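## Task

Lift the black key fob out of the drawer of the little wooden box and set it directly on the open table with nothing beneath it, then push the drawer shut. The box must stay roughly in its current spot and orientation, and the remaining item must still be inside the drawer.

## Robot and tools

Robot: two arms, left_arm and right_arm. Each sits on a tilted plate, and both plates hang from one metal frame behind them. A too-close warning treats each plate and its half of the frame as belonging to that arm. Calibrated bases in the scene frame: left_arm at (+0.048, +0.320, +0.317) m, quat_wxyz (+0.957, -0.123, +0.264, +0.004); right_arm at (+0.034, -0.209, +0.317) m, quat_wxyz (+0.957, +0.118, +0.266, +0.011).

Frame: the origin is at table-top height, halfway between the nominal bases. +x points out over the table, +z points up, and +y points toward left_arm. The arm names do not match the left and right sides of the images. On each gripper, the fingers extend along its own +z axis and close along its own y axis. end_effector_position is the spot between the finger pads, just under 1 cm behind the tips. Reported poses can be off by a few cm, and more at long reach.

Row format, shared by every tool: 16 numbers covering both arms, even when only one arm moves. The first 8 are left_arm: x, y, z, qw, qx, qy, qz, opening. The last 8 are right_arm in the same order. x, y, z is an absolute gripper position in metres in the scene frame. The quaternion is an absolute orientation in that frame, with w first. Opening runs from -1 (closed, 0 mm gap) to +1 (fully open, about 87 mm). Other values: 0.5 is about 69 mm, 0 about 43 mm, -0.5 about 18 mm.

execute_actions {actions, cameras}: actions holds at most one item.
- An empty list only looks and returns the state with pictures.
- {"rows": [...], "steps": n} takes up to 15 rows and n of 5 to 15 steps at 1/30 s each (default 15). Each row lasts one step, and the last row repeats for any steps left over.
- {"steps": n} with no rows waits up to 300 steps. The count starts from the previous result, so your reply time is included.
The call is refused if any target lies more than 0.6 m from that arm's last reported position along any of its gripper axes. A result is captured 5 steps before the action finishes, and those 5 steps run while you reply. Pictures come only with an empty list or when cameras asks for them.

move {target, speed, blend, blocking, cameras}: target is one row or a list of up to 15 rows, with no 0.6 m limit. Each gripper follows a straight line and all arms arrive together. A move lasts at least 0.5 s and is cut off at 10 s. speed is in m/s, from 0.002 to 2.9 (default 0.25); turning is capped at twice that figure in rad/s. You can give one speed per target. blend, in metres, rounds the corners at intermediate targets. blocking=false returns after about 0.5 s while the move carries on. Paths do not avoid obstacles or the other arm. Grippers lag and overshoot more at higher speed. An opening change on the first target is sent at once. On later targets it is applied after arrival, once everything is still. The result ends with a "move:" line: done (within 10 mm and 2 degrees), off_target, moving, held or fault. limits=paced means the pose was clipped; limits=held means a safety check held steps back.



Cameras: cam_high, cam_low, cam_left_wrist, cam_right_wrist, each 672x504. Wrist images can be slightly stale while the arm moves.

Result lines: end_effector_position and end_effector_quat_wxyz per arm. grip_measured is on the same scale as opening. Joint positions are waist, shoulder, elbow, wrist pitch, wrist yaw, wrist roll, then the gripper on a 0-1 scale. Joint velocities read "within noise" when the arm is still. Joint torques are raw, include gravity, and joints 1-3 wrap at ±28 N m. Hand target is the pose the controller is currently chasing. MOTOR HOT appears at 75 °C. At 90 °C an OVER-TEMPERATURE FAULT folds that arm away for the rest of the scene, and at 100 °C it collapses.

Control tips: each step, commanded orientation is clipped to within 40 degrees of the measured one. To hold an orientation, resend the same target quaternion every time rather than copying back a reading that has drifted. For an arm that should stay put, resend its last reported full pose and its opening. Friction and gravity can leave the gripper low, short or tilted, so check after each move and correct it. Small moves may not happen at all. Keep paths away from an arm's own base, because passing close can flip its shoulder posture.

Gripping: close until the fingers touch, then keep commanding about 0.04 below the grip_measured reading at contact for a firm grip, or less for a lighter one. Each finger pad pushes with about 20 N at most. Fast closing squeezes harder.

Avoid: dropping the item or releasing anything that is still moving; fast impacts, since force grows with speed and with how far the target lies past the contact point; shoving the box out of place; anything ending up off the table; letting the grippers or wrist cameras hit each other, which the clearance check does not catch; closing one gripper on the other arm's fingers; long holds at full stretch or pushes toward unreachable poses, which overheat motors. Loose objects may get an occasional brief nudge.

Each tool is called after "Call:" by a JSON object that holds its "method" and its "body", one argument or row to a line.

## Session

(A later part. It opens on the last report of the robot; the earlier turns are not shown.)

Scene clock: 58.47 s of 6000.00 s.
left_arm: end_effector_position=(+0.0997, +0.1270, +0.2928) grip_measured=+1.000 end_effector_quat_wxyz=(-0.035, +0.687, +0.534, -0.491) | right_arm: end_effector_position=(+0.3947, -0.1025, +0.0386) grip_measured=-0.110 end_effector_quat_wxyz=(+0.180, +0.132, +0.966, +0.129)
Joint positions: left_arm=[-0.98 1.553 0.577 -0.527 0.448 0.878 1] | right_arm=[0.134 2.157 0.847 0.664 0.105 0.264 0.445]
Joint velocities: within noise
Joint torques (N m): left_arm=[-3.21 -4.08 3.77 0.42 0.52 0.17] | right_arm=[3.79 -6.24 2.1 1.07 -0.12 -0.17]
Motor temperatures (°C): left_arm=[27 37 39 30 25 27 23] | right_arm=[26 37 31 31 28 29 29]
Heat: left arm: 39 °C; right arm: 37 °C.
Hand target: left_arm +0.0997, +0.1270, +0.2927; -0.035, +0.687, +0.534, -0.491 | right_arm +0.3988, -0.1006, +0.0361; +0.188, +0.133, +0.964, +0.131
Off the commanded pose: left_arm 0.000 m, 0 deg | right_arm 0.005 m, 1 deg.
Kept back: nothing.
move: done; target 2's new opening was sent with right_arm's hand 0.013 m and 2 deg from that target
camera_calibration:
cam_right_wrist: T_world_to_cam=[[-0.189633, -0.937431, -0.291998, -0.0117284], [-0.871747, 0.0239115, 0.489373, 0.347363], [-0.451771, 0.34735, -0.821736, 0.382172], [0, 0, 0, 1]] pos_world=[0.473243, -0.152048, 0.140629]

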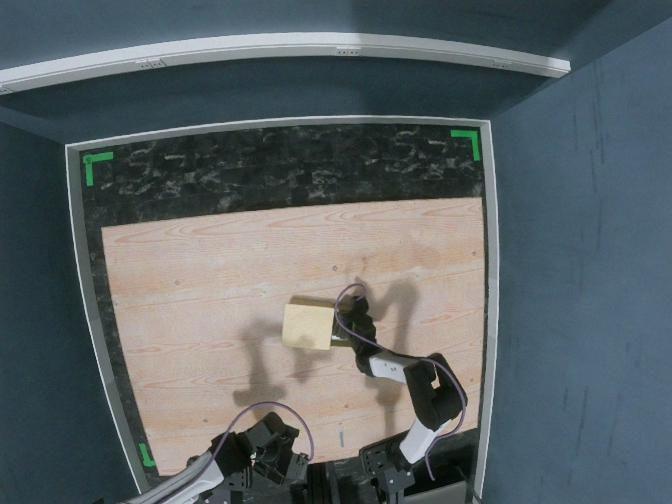

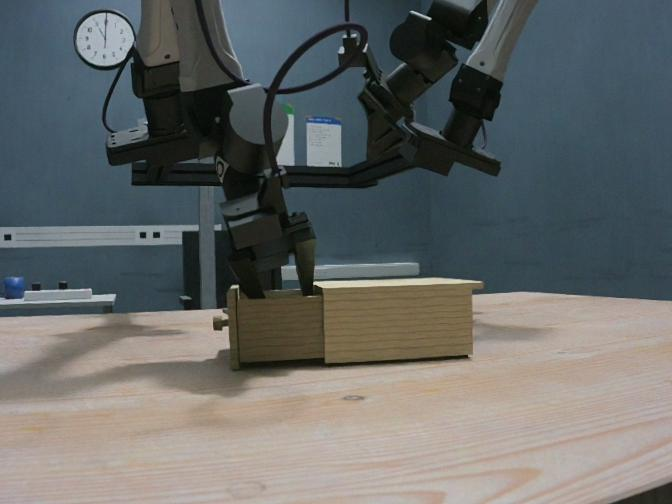

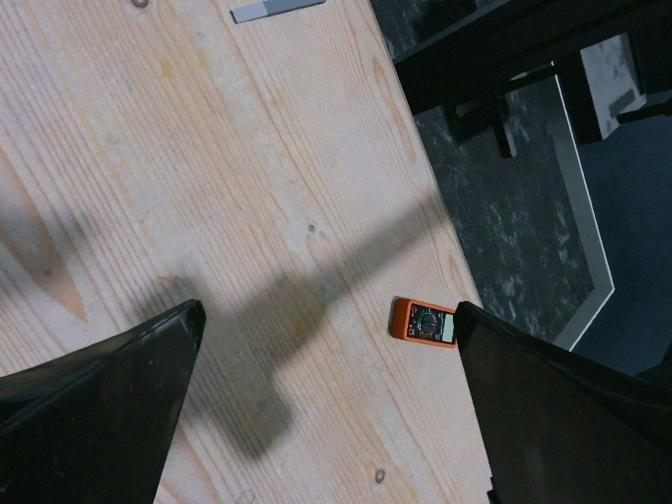

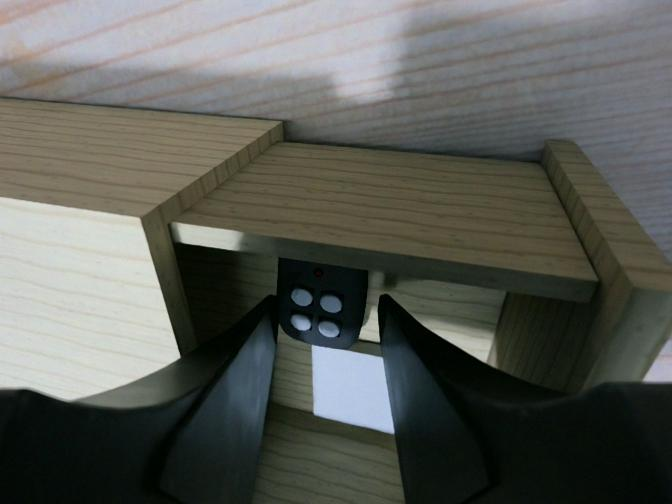

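Call:
{"method": "move", "body": {
  "target": [
    [0.0997,0.1270,0.2928,-0.035,0.687,0.534,-0.491,1,0.3985,-0.0955,0.027,0.1884,0.1333,0.9641,0.1307,-0.10],
    [0.0997,0.1270,0.2928,-0.035,0.687,0.534,-0.491,1,0.3985,-0.0960,0.028,0.1884,0.1333,0.9641,0.1307,-0.38]
  ],
  "speed": 0.06
}}

Call:
{"method": "zoom_image", "body": {
  "camera": "cam_low",
  "region": [130, 150, 400, 400]
}}

Call:
{"method": "zoom_image", "body": {
  "camera": "cam_right_wrist",
  "region": [160, 200, 480, 440]
}}

Scene clock: 60.00 s of 6000.00 s.
left_arm: end_effector_position=(+0.0997, +0.1270, +0.2928) grip_measured=+1.000 end_effector_quat_wxyz=(-0.035, +0.687, +0.534, -0.491) | right_arm: end_effector_position=(+0.3970, -0.0997, +0.0350) grip_measured=-0.321 end_effector_quat_wxyz=(+0.184, +0.134, +0.965, +0.131)
Joint positions: left_arm=[-0.98 1.553 0.577 -0.527 0.448 0.878 1] | right_arm=[0.137 2.177 0.859 0.682 0.104 0.268 0.339]
Joint velocities: within noise
Joint torques (N m): left_arm=[-3.22 -4.05 3.78 0.42 0.53 0.18] | right_arm=[4.25 -4.79 2.97 1.1 -0.07 -0.15]
Motor temperatures (°C): left_arm=[27 37 39 30 25 27 23] | right_arm=[26 37 31 31 28 29 29]
Heat: left arm: 39 °C; right arm: 37 °C.
Hand target: left_arm +0.0997, +0.1270, +0.2927; -0.035, +0.687, +0.534, -0.491 | right_arm +0.3982, -0.0961, +0.0283; +0.188, +0.133, +0.964, +0.131
Off the commanded pose: left_arm 0.000 m, 0 deg | right_arm 0.008 m, 0 deg.
Kept back: nothing.
move: done
camera_calibration:
cam_right_wrist: T_world_to_cam=[[-0.19001, -0.93562, -0.297508, -0.0091467], [-0.875862, 0.0246293, 0.481932, 0.353037], [-0.443578, 0.352148, -0.824154, 0.376479], [0, 0, 0, 1]] pos_world=[0.474471, -0.149829, 0.137416]

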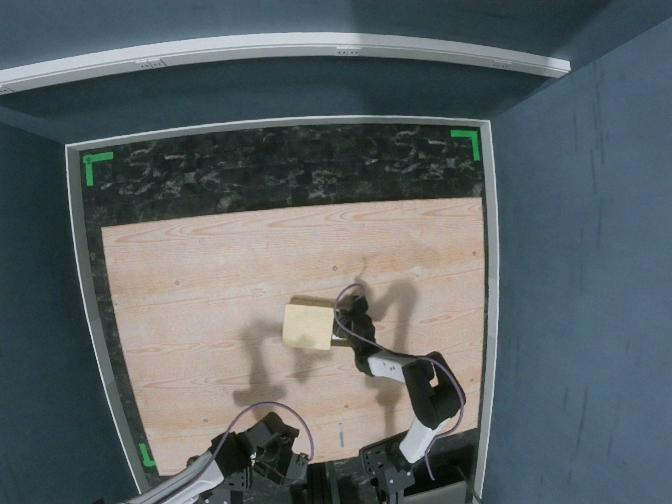

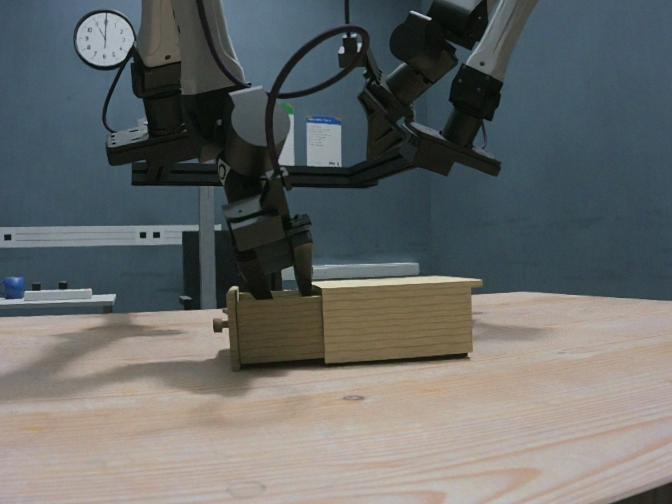

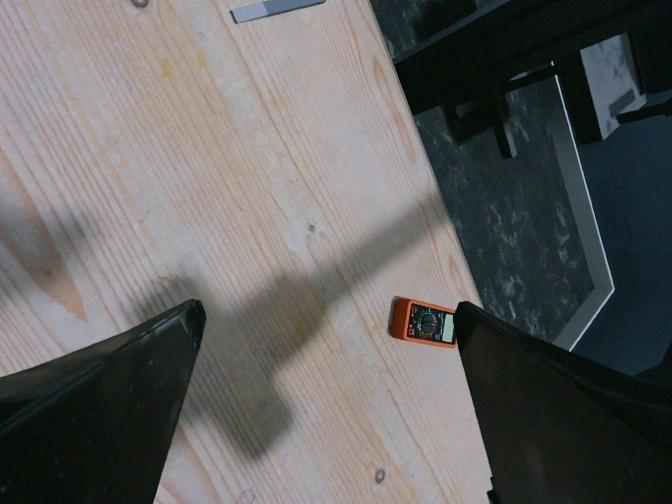

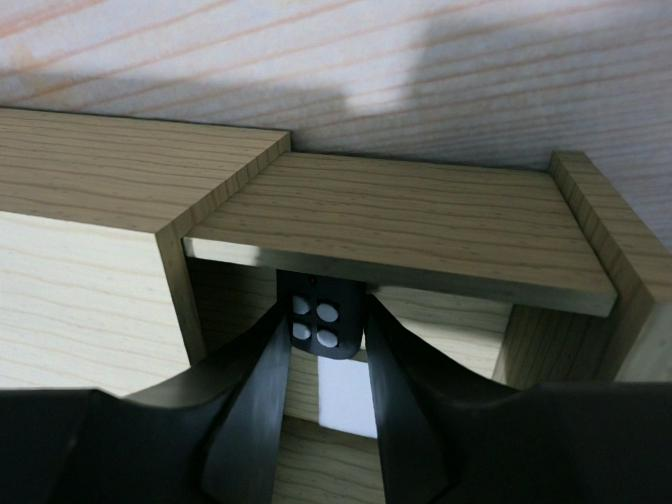

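Scaled by 1.867 from the camera's 672x504 image, which has a finer 960x720 frame.

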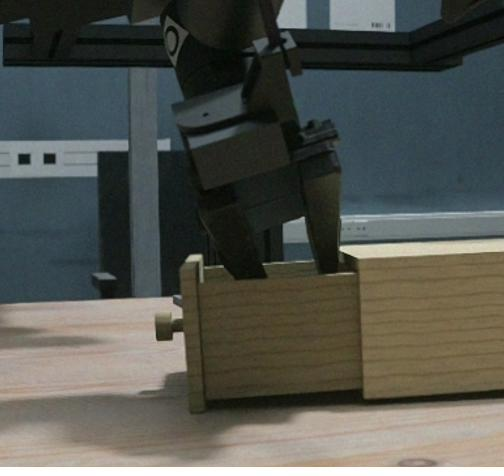

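Scaled by 1.575 from the camera's 672x504 image, which has a finer 960x720 frame.

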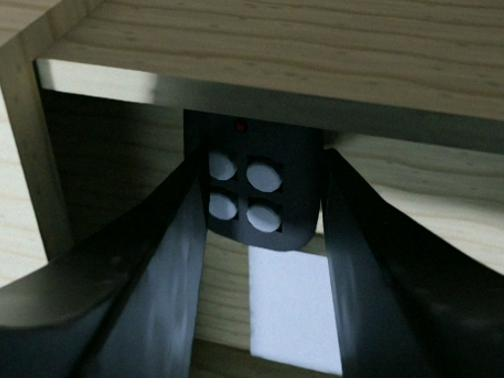

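Call:
{"method": "move", "body": {
  "target": [
    [0.0997,0.1270,0.2928,-0.035,0.687,0.534,-0.491,1,0.3985,-0.0990,0.031,0.1884,0.1333,0.9641,0.1307,-0.42],
    [0.0997,0.1270,0.2928,-0.035,0.687,0.534,-0.491,1,0.3985,-0.105,0.09,0.1884,0.1333,0.9641,0.1307,-0.42]
  ],
  "speed": 0.1
}}

Call:
{"method": "zoom_image", "body": {
  "camera": "cam_low",
  "region": [130, 150, 400, 400]
}}

Scene clock: 62.10 s of 6000.00 s.
left_arm: end_effector_position=(+0.0997, +0.1270, +0.2928) grip_measured=+1.000 end_effector_quat_wxyz=(-0.035, +0.687, +0.534, -0.491) | right_arm: end_effector_position=(+0.3914, -0.1064, +0.0793) grip_measured=-0.420 end_effector_quat_wxyz=(+0.176, +0.131, +0.967, +0.129)
Joint positions: left_arm=[-0.98 1.553 0.577 -0.527 0.448 0.878 1] | right_arm=[0.161 1.979 0.763 0.561 0.125 0.28 0.29]
Joint velocities: within noise
Joint torques (N m): left_arm=[-3.21 -4.1 3.78 0.42 0.53 0.17] | right_arm=[4.64 -9.95 1.09 0.84 0 -0.09]
Motor temperatures (°C): left_arm=[27 37 39 30 25 27 23] | right_arm=[26 37 31 31 28 29 29]
Heat: left arm: 39 °C; right arm: 37 °C.
Hand target: left_arm +0.0997, +0.1270, +0.2927; -0.035, +0.687, +0.534, -0.491 | right_arm +0.3986, -0.1050, +0.0897; +0.189, +0.133, +0.964, +0.131
Off the commanded pose: left_arm 0.000 m, 0 deg | right_arm 0.013 m, 1 deg.
Kept back: nothing.
move: off_target (right_arm)
camera_calibration:
cam_right_wrist: T_world_to_cam=[[-0.188956, -0.93805, -0.290444, -0.00455245], [-0.868076, 0.0212947, 0.495975, 0.322371], [-0.459064, 0.345844, -0.818322, 0.417882], [0, 0, 0, 1]] pos_world=[0.470817, -0.155657, 0.180752]

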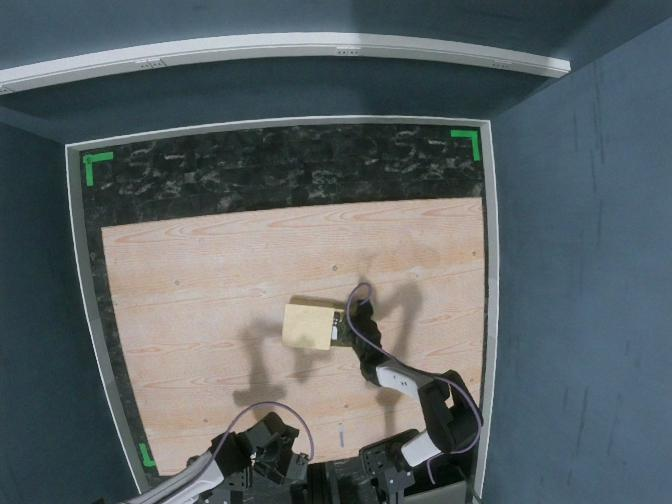

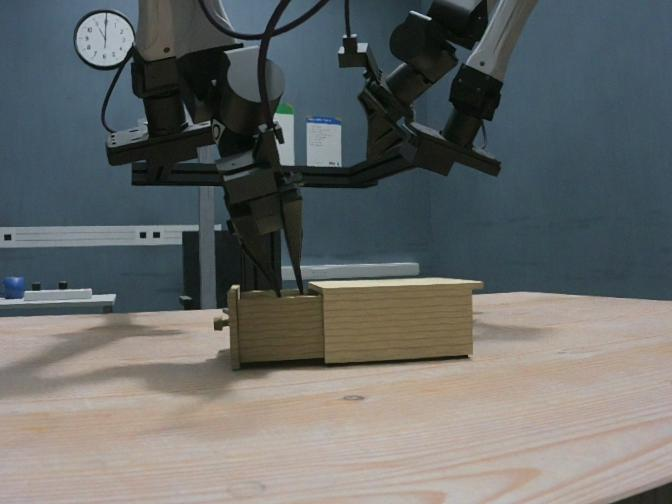

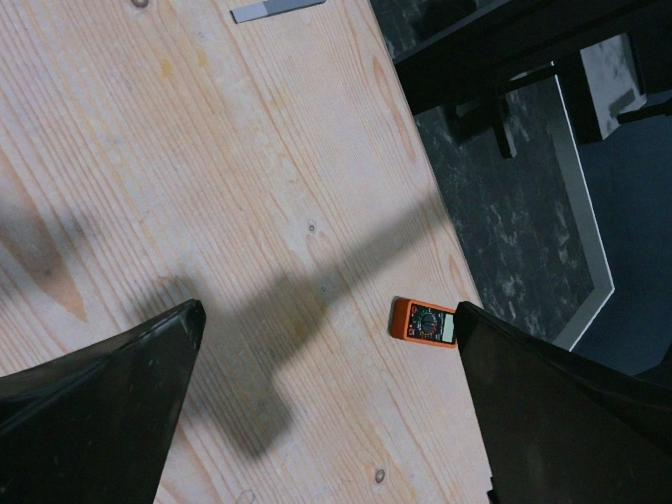

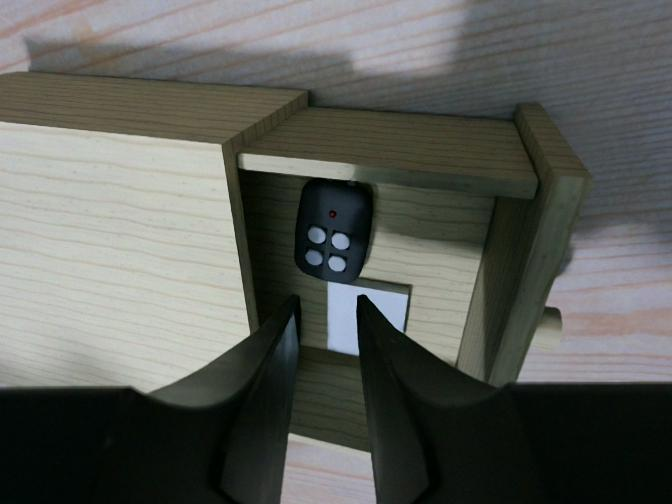

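Scaled by 1.867 from the camera's 672x504 image, which has a finer 960x720 frame.

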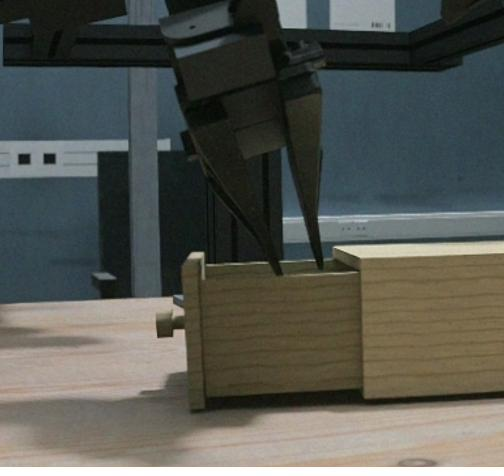

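Call:
{"method": "move", "body": {
  "target": [
    [0.0997,0.1270,0.2928,-0.035,0.687,0.534,-0.491,1,0.403,-0.104,0.095,0.1799,0.1446,0.9543,0.1893,-0.97],
    [0.0997,0.1270,0.2928,-0.035,0.687,0.534,-0.491,1,0.403,-0.077,0.037,0.1799,0.1446,0.9543,0.1893,-0.97]
  ],
  "speed": 0.12
}}

Call:
{"method": "zoom_image", "body": {
  "camera": "cam_low",
  "region": [130, 150, 400, 400]
}}

Scene clock: 64.97 s of 6000.00 s.
left_arm: end_effector_position=(+0.0997, +0.1270, +0.2928) grip_measured=+1.000 end_effector_quat_wxyz=(-0.035, +0.687, +0.534, -0.491) | right_arm: end_effector_position=(+0.4007, -0.0798, +0.0406) grip_measured=-0.970 end_effector_quat_wxyz=(+0.173, +0.143, +0.955, +0.193)
Joint positions: left_arm=[-0.98 1.553 0.577 -0.527 0.448 0.878 1] | right_arm=[0.13 2.182 0.879 0.669 -0.022 0.31 0.015]
Joint velocities: within noise
Joint torques (N m): left_arm=[-3.25 -4.08 3.75 0.43 0.53 0.17] | right_arm=[4.52 -6.15 2.24 1.09 -0.03 -0.11]
Motor temperatures (°C): left_arm=[27 37 39 30 25 27 23] | right_arm=[26 38 31 31 28 29 29]
Heat: left arm: 39 °C; right arm: 38 °C.
Hand target: left_arm +0.0997, +0.1270, +0.2927; -0.035, +0.687, +0.534, -0.491 | right_arm +0.4028, -0.0770, +0.0372; +0.180, +0.145, +0.954, +0.189
Off the commanded pose: left_arm 0.000 m, 0 deg | right_arm 0.005 m, 1 deg.
Kept back: nothing.
move: done
camera_calibration:
cam_right_wrist: T_world_to_cam=[[-0.187447, -0.89066, -0.414233, 0.0190679], [-0.873814, -0.0414282, 0.484492, 0.346785], [-0.448678, 0.452779, -0.770506, 0.383683], [0, 0, 0, 1]] pos_world=[0.47875, -0.142374, 0.135514]

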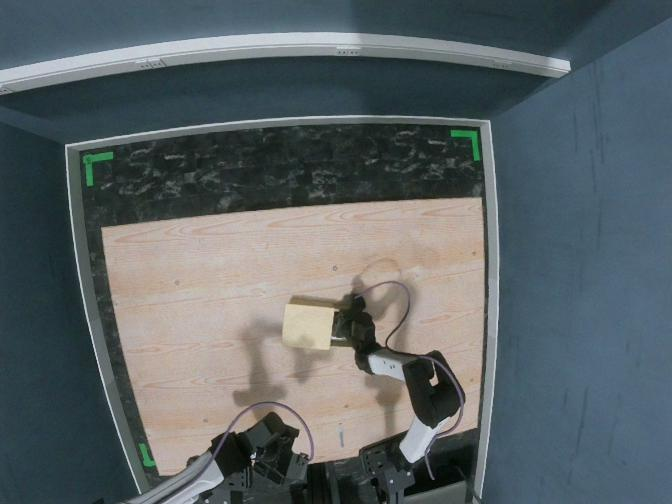

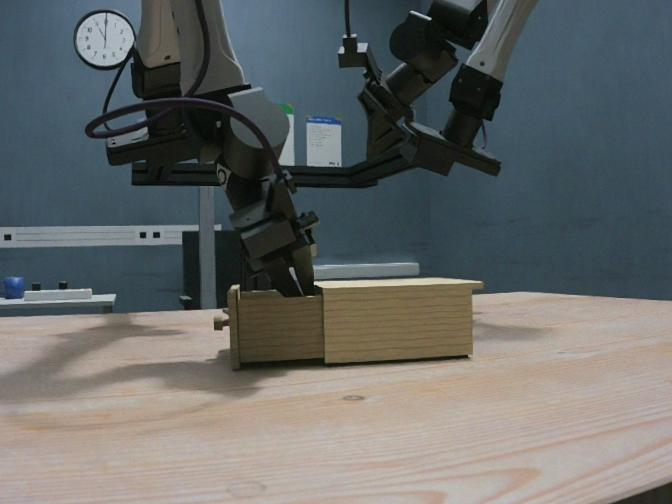

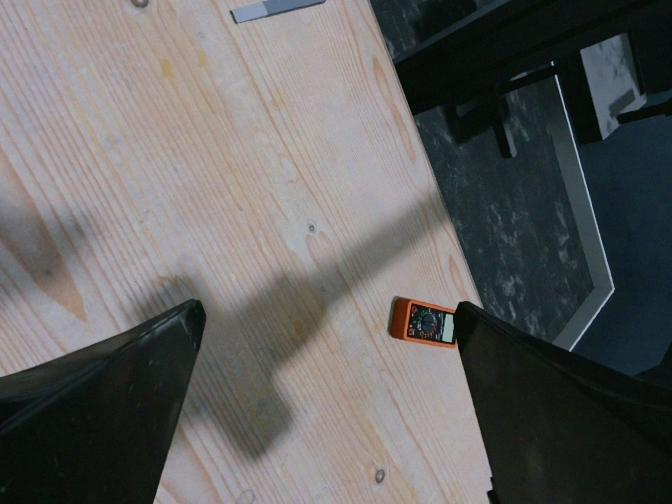

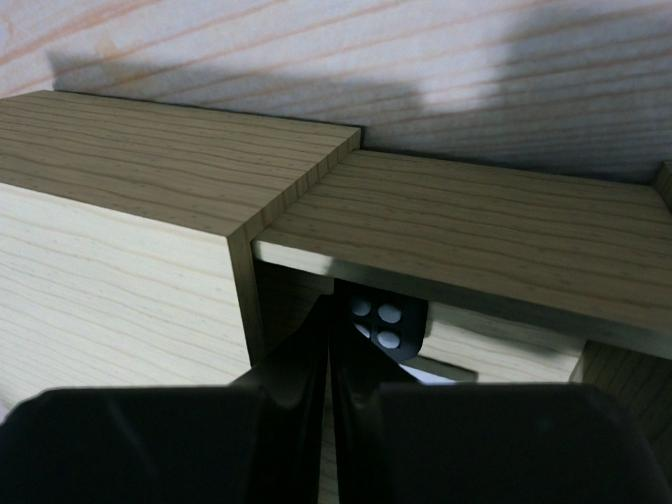

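Scaled by 1.867 from the camera's 672x504 image, which has a finer 960x720 frame.

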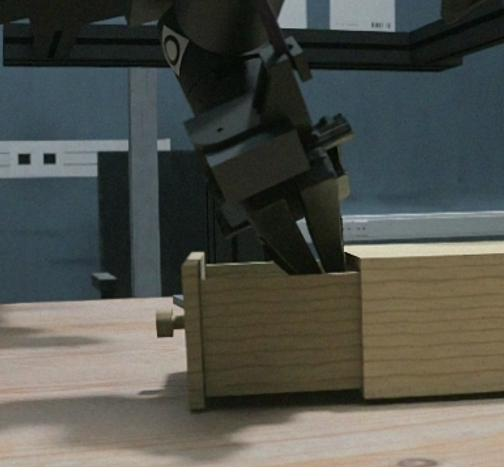

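Call:
{"method": "move", "body": {
  "target": [
    [0.0997,0.1270,0.2928,-0.035,0.687,0.534,-0.491,1,0.402,-0.077,0.034,0.1799,0.1446,0.9543,0.1893,-0.97],
    [0.0997,0.1270,0.2928,-0.035,0.687,0.534,-0.491,1,0.402,-0.099,0.035,0.1799,0.1446,0.9543,0.1893,-0.97],
    [0.0997,0.1270,0.2928,-0.035,0.687,0.534,-0.491,1,0.402,-0.1,0.105,0.1799,0.1446,0.9543,0.1893,-0.97],
    [0.0997,0.1270,0.2928,-0.035,0.687,0.534,-0.491,1,0.408,-0.116,0.077,0.1993,0.1164,0.9719,0.0463,-0.0]
  ],
  "speed": [0.08,0.08,0.2,0.2]
}}

Call:
{"method": "zoom_image", "body": {
  "camera": "cam_low",
  "region": [130, 150, 400, 400]
}}

Scene clock: 67.87 s of 6000.00 s.
left_arm: end_effector_position=(+0.0997, +0.1270, +0.2928) grip_measured=+1.000 end_effector_quat_wxyz=(-0.035, +0.687, +0.534, -0.491) | right_arm: end_effector_position=(+0.4068, -0.1200, +0.0795) grip_measured=+0.000 end_effector_quat_wxyz=(+0.198, +0.123, +0.971, +0.050)
Joint positions: left_arm=[-0.98 1.553 0.577 -0.527 0.448 0.878 1] | right_arm=[0.205 1.986 0.813 0.529 0.316 0.254 0.5]
Joint velocities: within noise
Joint torques (N m): left_arm=[-3.22 -4.07 3.77 0.43 0.54 0.18] | right_arm=[4.89 -5.96 3.51 0.93 0.12 -0.27]
Motor temperatures (°C): left_arm=[27 37 39 30 25 27 23] | right_arm=[26 38 31 31 28 29 29]
Heat: left arm: 39 °C; right arm: 38 °C.
Hand target: left_arm +0.0997, +0.1270, +0.2927; -0.035, +0.687, +0.534, -0.491 | right_arm +0.4077, -0.1159, +0.0770; +0.199, +0.116, +0.972, +0.046
Off the commanded pose: left_arm 0.000 m, 0 deg | right_arm 0.005 m, 1 deg.
Kept back: nothing.
move: done
camera_calibration:
cam_right_wrist: T_world_to_cam=[[-0.200733, -0.969695, -0.139276, -0.0253882], [-0.876984, 0.114513, 0.466675, 0.353106], [-0.436584, 0.21582, -0.873394, 0.409413], [0, 0, 0, 1]] pos_world=[0.483315, -0.153413, 0.189257]

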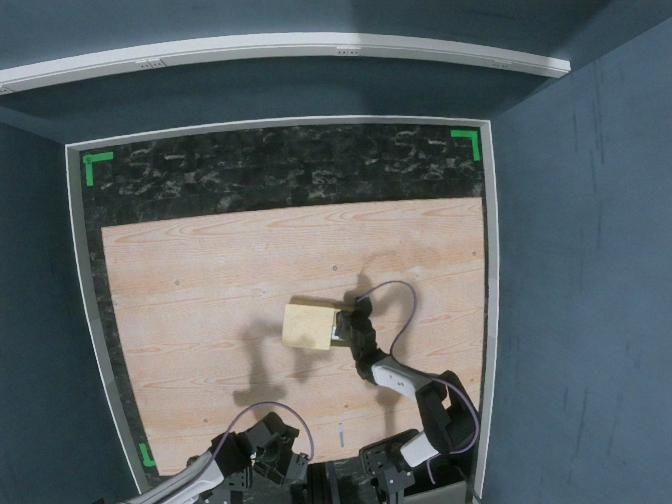

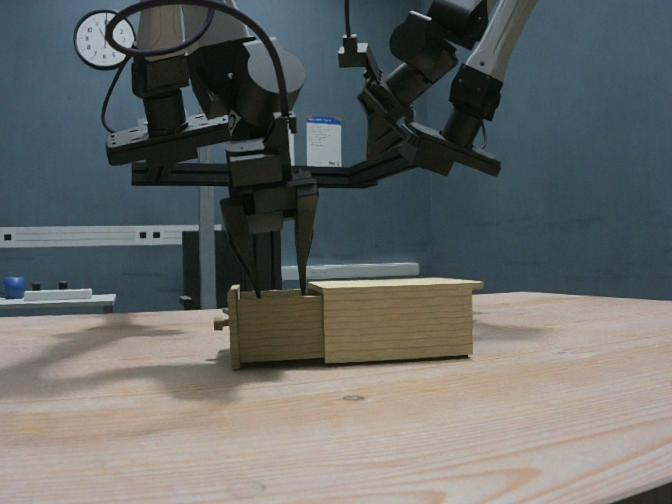

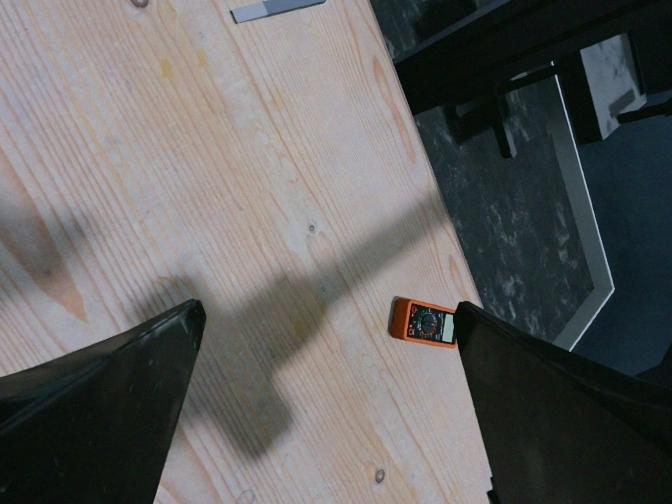

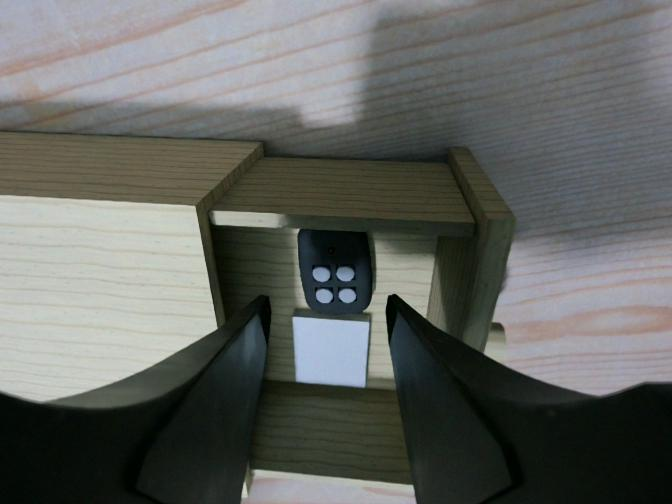

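Scaled by 1.867 from the camera's 672x504 image, which has a finer 960x720 frame.

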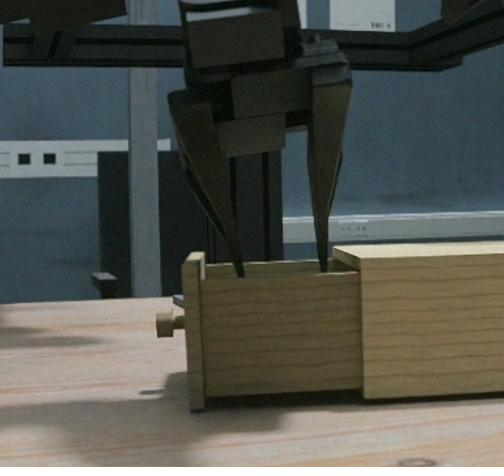

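Call:
{"method": "move", "body": {
  "target": [0.0997,0.1270,0.2928,-0.035,0.687,0.534,-0.491,1,0.405,-0.1145,0.033,0.1993,0.1164,0.9719,0.0463,-0.02],
  "speed": 0.09
}}

Call:
{"method": "zoom_image", "body": {
  "camera": "cam_low",
  "region": [130, 150, 400, 400]
}}

Scene clock: 69.10 s of 6000.00 s.
left_arm: end_effector_position=(+0.0997, +0.1270, +0.2928) grip_measured=+1.000 end_effector_quat_wxyz=(-0.035, +0.687, +0.534, -0.491) | right_arm: end_effector_position=(+0.3984, -0.1128, +0.0368) grip_measured=-0.020 end_effector_quat_wxyz=(+0.189, +0.113, +0.974, +0.044)
Joint positions: left_arm=[-0.98 1.553 0.577 -0.527 0.448 0.878 1] | right_arm=[0.191 2.165 0.882 0.622 0.309 0.229 0.49]
Joint velocities: within noise
Joint torques (N m): left_arm=[-3.21 -4.11 3.81 0.44 0.53 0.18] | right_arm=[2.89 -6.31 2.66 1.12 -0.13 -0.23]
Motor temperatures (°C): left_arm=[27 37 39 30 25 27 23] | right_arm=[26 38 31 31 28 29 29]
Heat: left arm: 39 °C; right arm: 38 °C.
Hand target: left_arm +0.0997, +0.1270, +0.2927; -0.035, +0.687, +0.534, -0.491 | right_arm +0.4048, -0.1146, +0.0332; +0.199, +0.116, +0.972, +0.046
Off the commanded pose: left_arm 0.000 m, 0 deg | right_arm 0.008 m, 1 deg.
Kept back: nothing.
move: done
camera_calibration:
cam_right_wrist: T_world_to_cam=[[-0.184157, -0.975118, -0.123414, -0.0338473], [-0.870392, 0.103455, 0.481367, 0.360423], [-0.456622, 0.196066, -0.867787, 0.372387], [0, 0, 0, 1]] pos_world=[0.477517, -0.143305, 0.14548]

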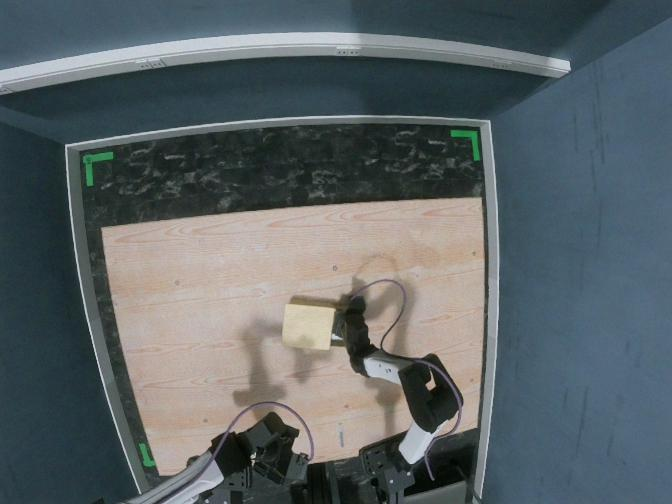

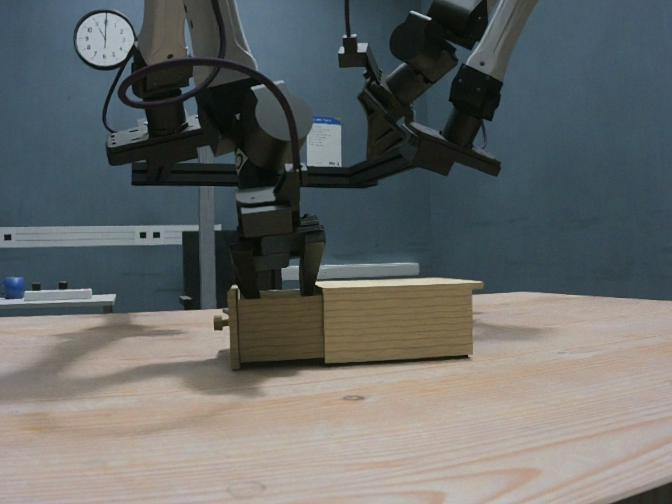

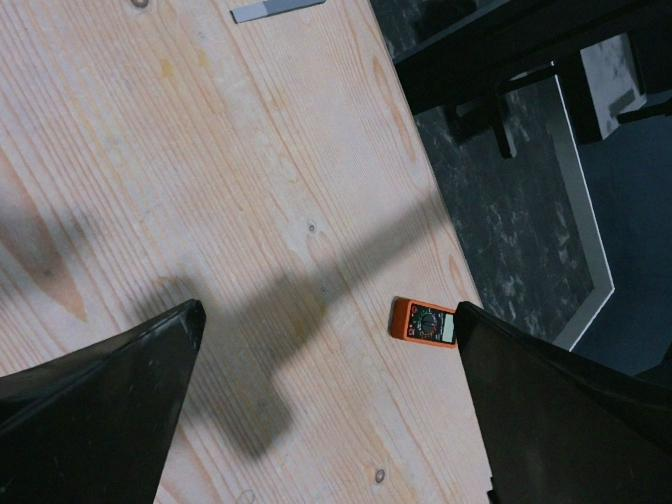

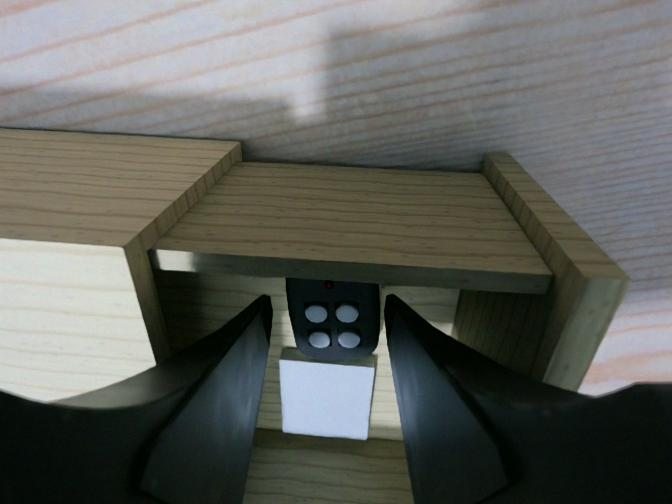

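Scaled by 1.867 from the camera's 672x504 image, which has a finer 960x720 frame.

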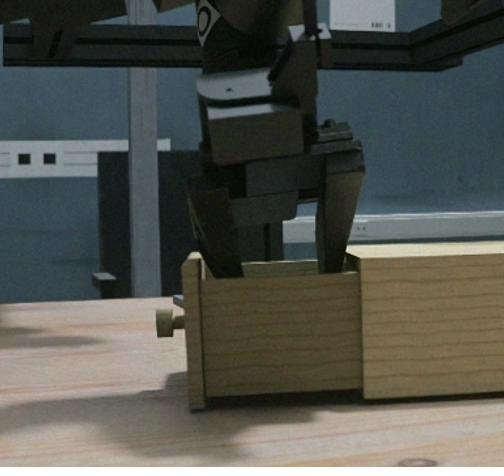

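Call:
{"method": "move", "body": {
  "target": [
    [0.0997,0.1270,0.2928,-0.035,0.687,0.534,-0.491,1,0.399,-0.1155,0.026,0.1993,0.1164,0.9719,0.0463,-0.02],
    [0.0997,0.1270,0.2928,-0.035,0.687,0.534,-0.491,1,0.399,-0.1155,0.027,0.1993,0.1164,0.9719,0.0463,-0.34]
  ],
  "speed": 0.07
}}

Call:
{"method": "zoom_image", "body": {
  "camera": "cam_right_wrist",
  "region": [160, 200, 480, 440]
}}

Scene clock: 70.53 s of 6000.00 s.
left_arm: end_effector_position=(+0.0997, +0.1270, +0.2928) grip_measured=+1.000 end_effector_quat_wxyz=(-0.035, +0.687, +0.534, -0.491) | right_arm: end_effector_position=(+0.4005, -0.1136, +0.0339) grip_measured=-0.182 end_effector_quat_wxyz=(+0.197, +0.114, +0.973, +0.045)
Joint positions: left_arm=[-0.98 1.553 0.577 -0.527 0.448 0.878 1] | right_arm=[0.187 2.179 0.882 0.654 0.308 0.223 0.409]
Joint velocities: within noise
Joint torques (N m): left_arm=[-3.18 -4.1 3.75 0.43 0.53 0.18] | right_arm=[2.7 -5.64 1.39 1.21 -0.14 -0.21]
Motor temperatures (°C): left_arm=[27 37 39 30 25 27 23] | right_arm=[26 37 31 31 28 29 29]
Heat: left arm: 39 °C; right arm: 37 °C.
Hand target: left_arm +0.0997, +0.1270, +0.2927; -0.035, +0.687, +0.534, -0.491 | right_arm +0.3989, -0.1156, +0.0273; +0.199, +0.116, +0.972, +0.046
Off the commanded pose: left_arm 0.000 m, 0 deg | right_arm 0.007 m, 0 deg.
Kept back: nothing.
move: done
camera_calibration:
cam_right_wrist: T_world_to_cam=[[-0.185335, -0.974644, -0.125383, -0.0340274], [-0.87741, 0.106674, 0.467731, 0.367357], [-0.442496, 0.196699, -0.874932, 0.365768], [0, 0, 0, 1]] pos_world=[0.477867, -0.144298, 0.143932]

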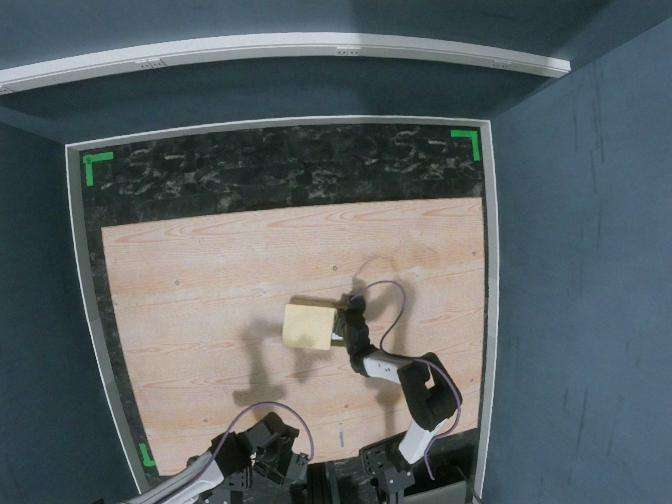

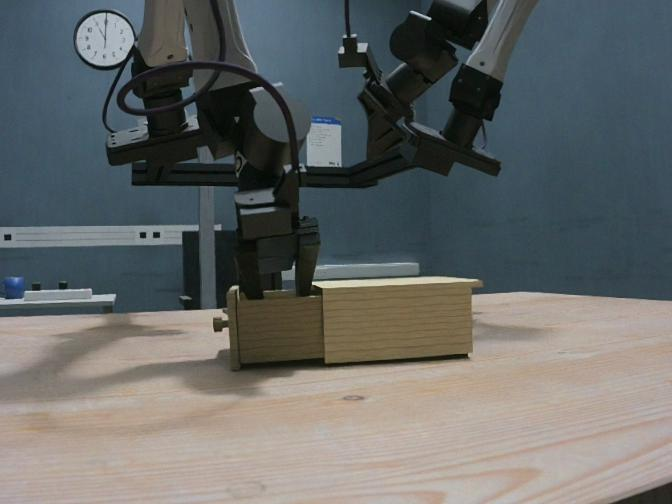

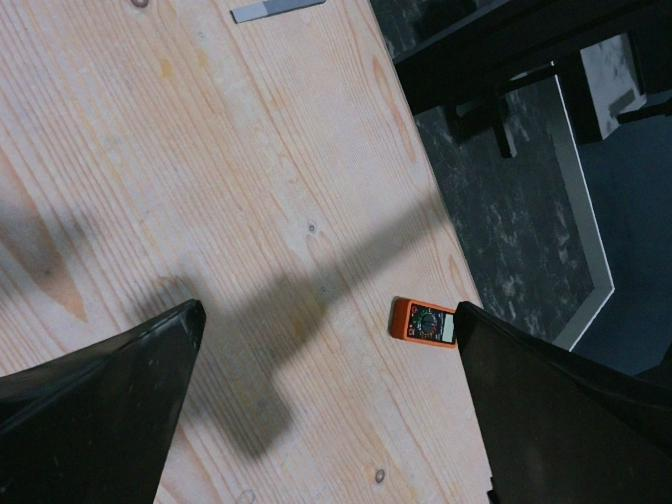

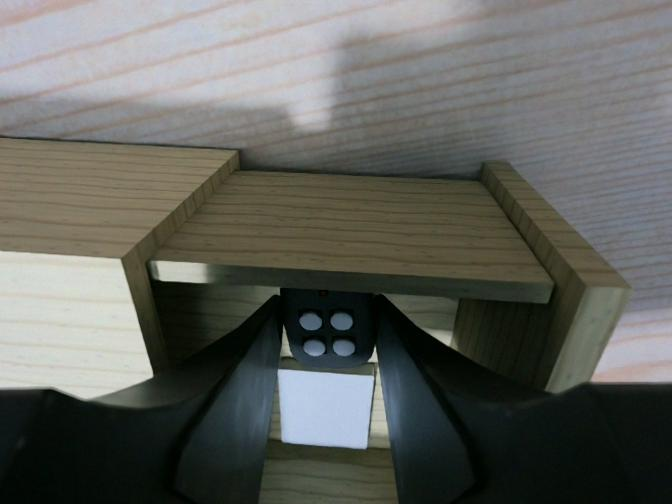

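Scaled by 1.575 from the camera's 672x504 image, which has a finer 960x720 frame.

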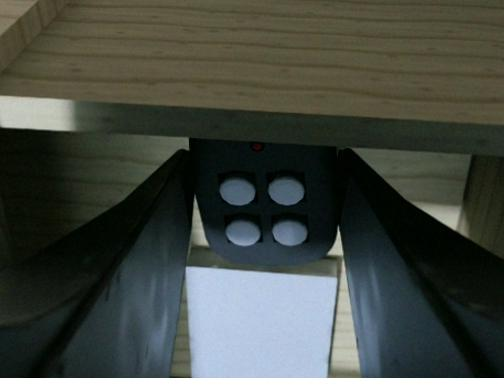

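Call:
{"method": "move", "body": {
  "target": [
    [0.0997,0.1270,0.2928,-0.035,0.687,0.534,-0.491,1,0.400,-0.1145,0.045,0.1993,0.1164,0.9719,0.0463,-0.34],
    [0.0997,0.1270,0.2928,-0.035,0.687,0.534,-0.491,1,0.402,-0.116,0.15,0.1993,0.1164,0.9719,0.0463,-0.34],
    [0.0997,0.1270,0.2928,-0.035,0.687,0.534,-0.491,1,0.402,-0.290,0.14,0.1993,0.1164,0.9719,0.0463,-0.34],
    [0.0997,0.1270,0.2928,-0.035,0.687,0.534,-0.491,1,0.402,-0.290,0.06,0.1993,0.1164,0.9719,0.0463,-0.34]
  ],
  "speed": [0.1,0.2,0.3,0.15],
  "blend": [0,0.03,0.03,0]
}}

Call:
{"method": "zoom_image", "body": {
  "camera": "cam_low",
  "region": [50, 200, 350, 400]
}}

Scene clock: 73.30 s of 6000.00 s.
left_arm: end_effector_position=(+0.0997, +0.1270, +0.2928) grip_measured=+1.000 end_effector_quat_wxyz=(-0.035, +0.687, +0.534, -0.491) | right_arm: end_effector_position=(+0.3969, -0.2865, +0.0635) grip_measured=-0.182 end_effector_quat_wxyz=(+0.190, +0.119, +0.973, +0.046)
Joint positions: left_arm=[-0.98 1.553 0.577 -0.527 0.448 0.878 1] | right_arm=[-0.295 1.905 0.806 0.474 -0.084 -0.049 0.409]
Joint velocities: within noise
Joint torques (N m): left_arm=[-3.18 -4.12 3.79 0.41 0.53 0.18] | right_arm=[0.05 -6.3 3.26 1.06 -0.2 -0.27]
Motor temperatures (°C): left_arm=[27 37 39 30 25 27 23] | right_arm=[26 38 31 31 28 29 29]
Heat: left arm: 39 °C; right arm: 38 °C.
Hand target: left_arm +0.0997, +0.1270, +0.2927; -0.035, +0.687, +0.534, -0.491 | right_arm +0.4018, -0.2900, +0.0602; +0.199, +0.116, +0.972, +0.046
Off the commanded pose: left_arm 0.000 m, 0 deg | right_arm 0.007 m, 1 deg.
Kept back: nothing.
move: done
camera_calibration:
cam_right_wrist: T_world_to_cam=[[-0.195336, -0.972142, -0.129551, -0.194513], [-0.869824, 0.110707, 0.48078, 0.366086], [-0.453045, 0.2066, -0.867218, 0.430452], [0, 0, 0, 1]] pos_world=[0.475449, -0.318554, 0.17209]

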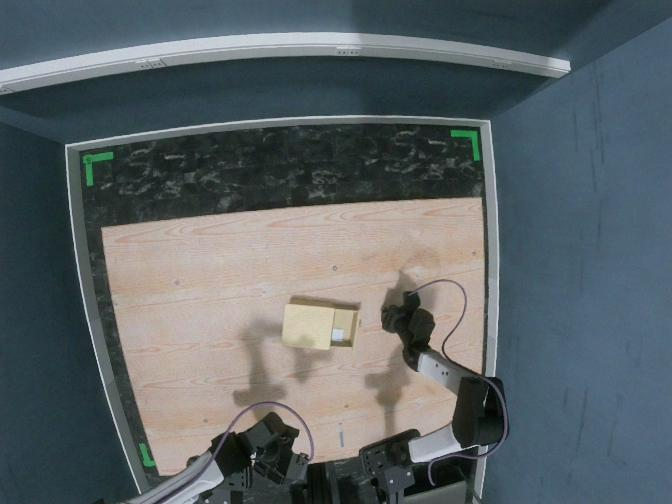

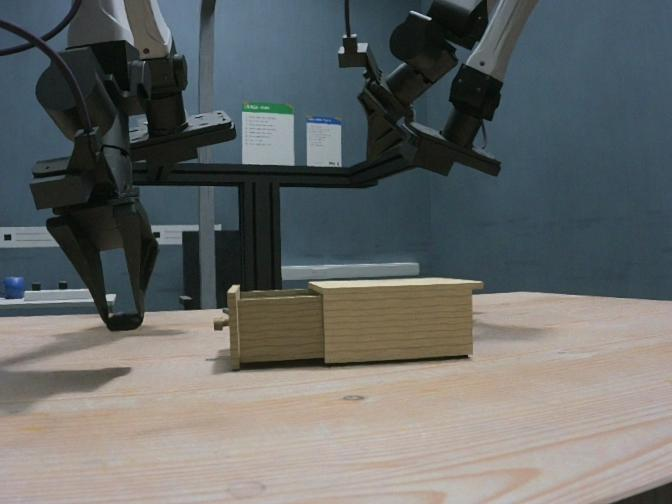

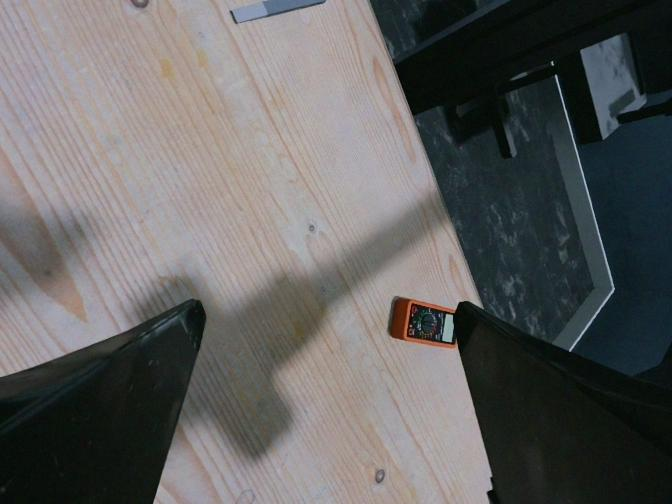

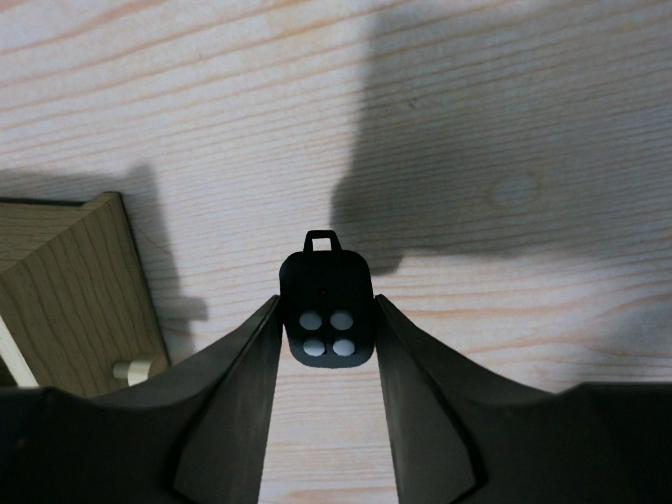

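Scaled by 1.680 from the camera's 672x504 image, which has a finer 960x720 frame.

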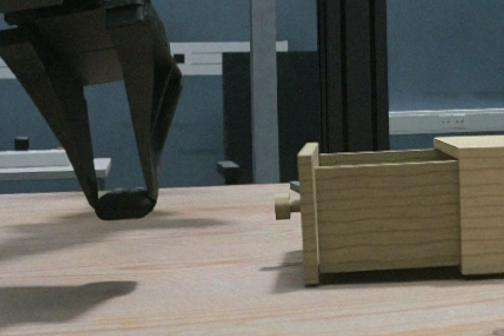

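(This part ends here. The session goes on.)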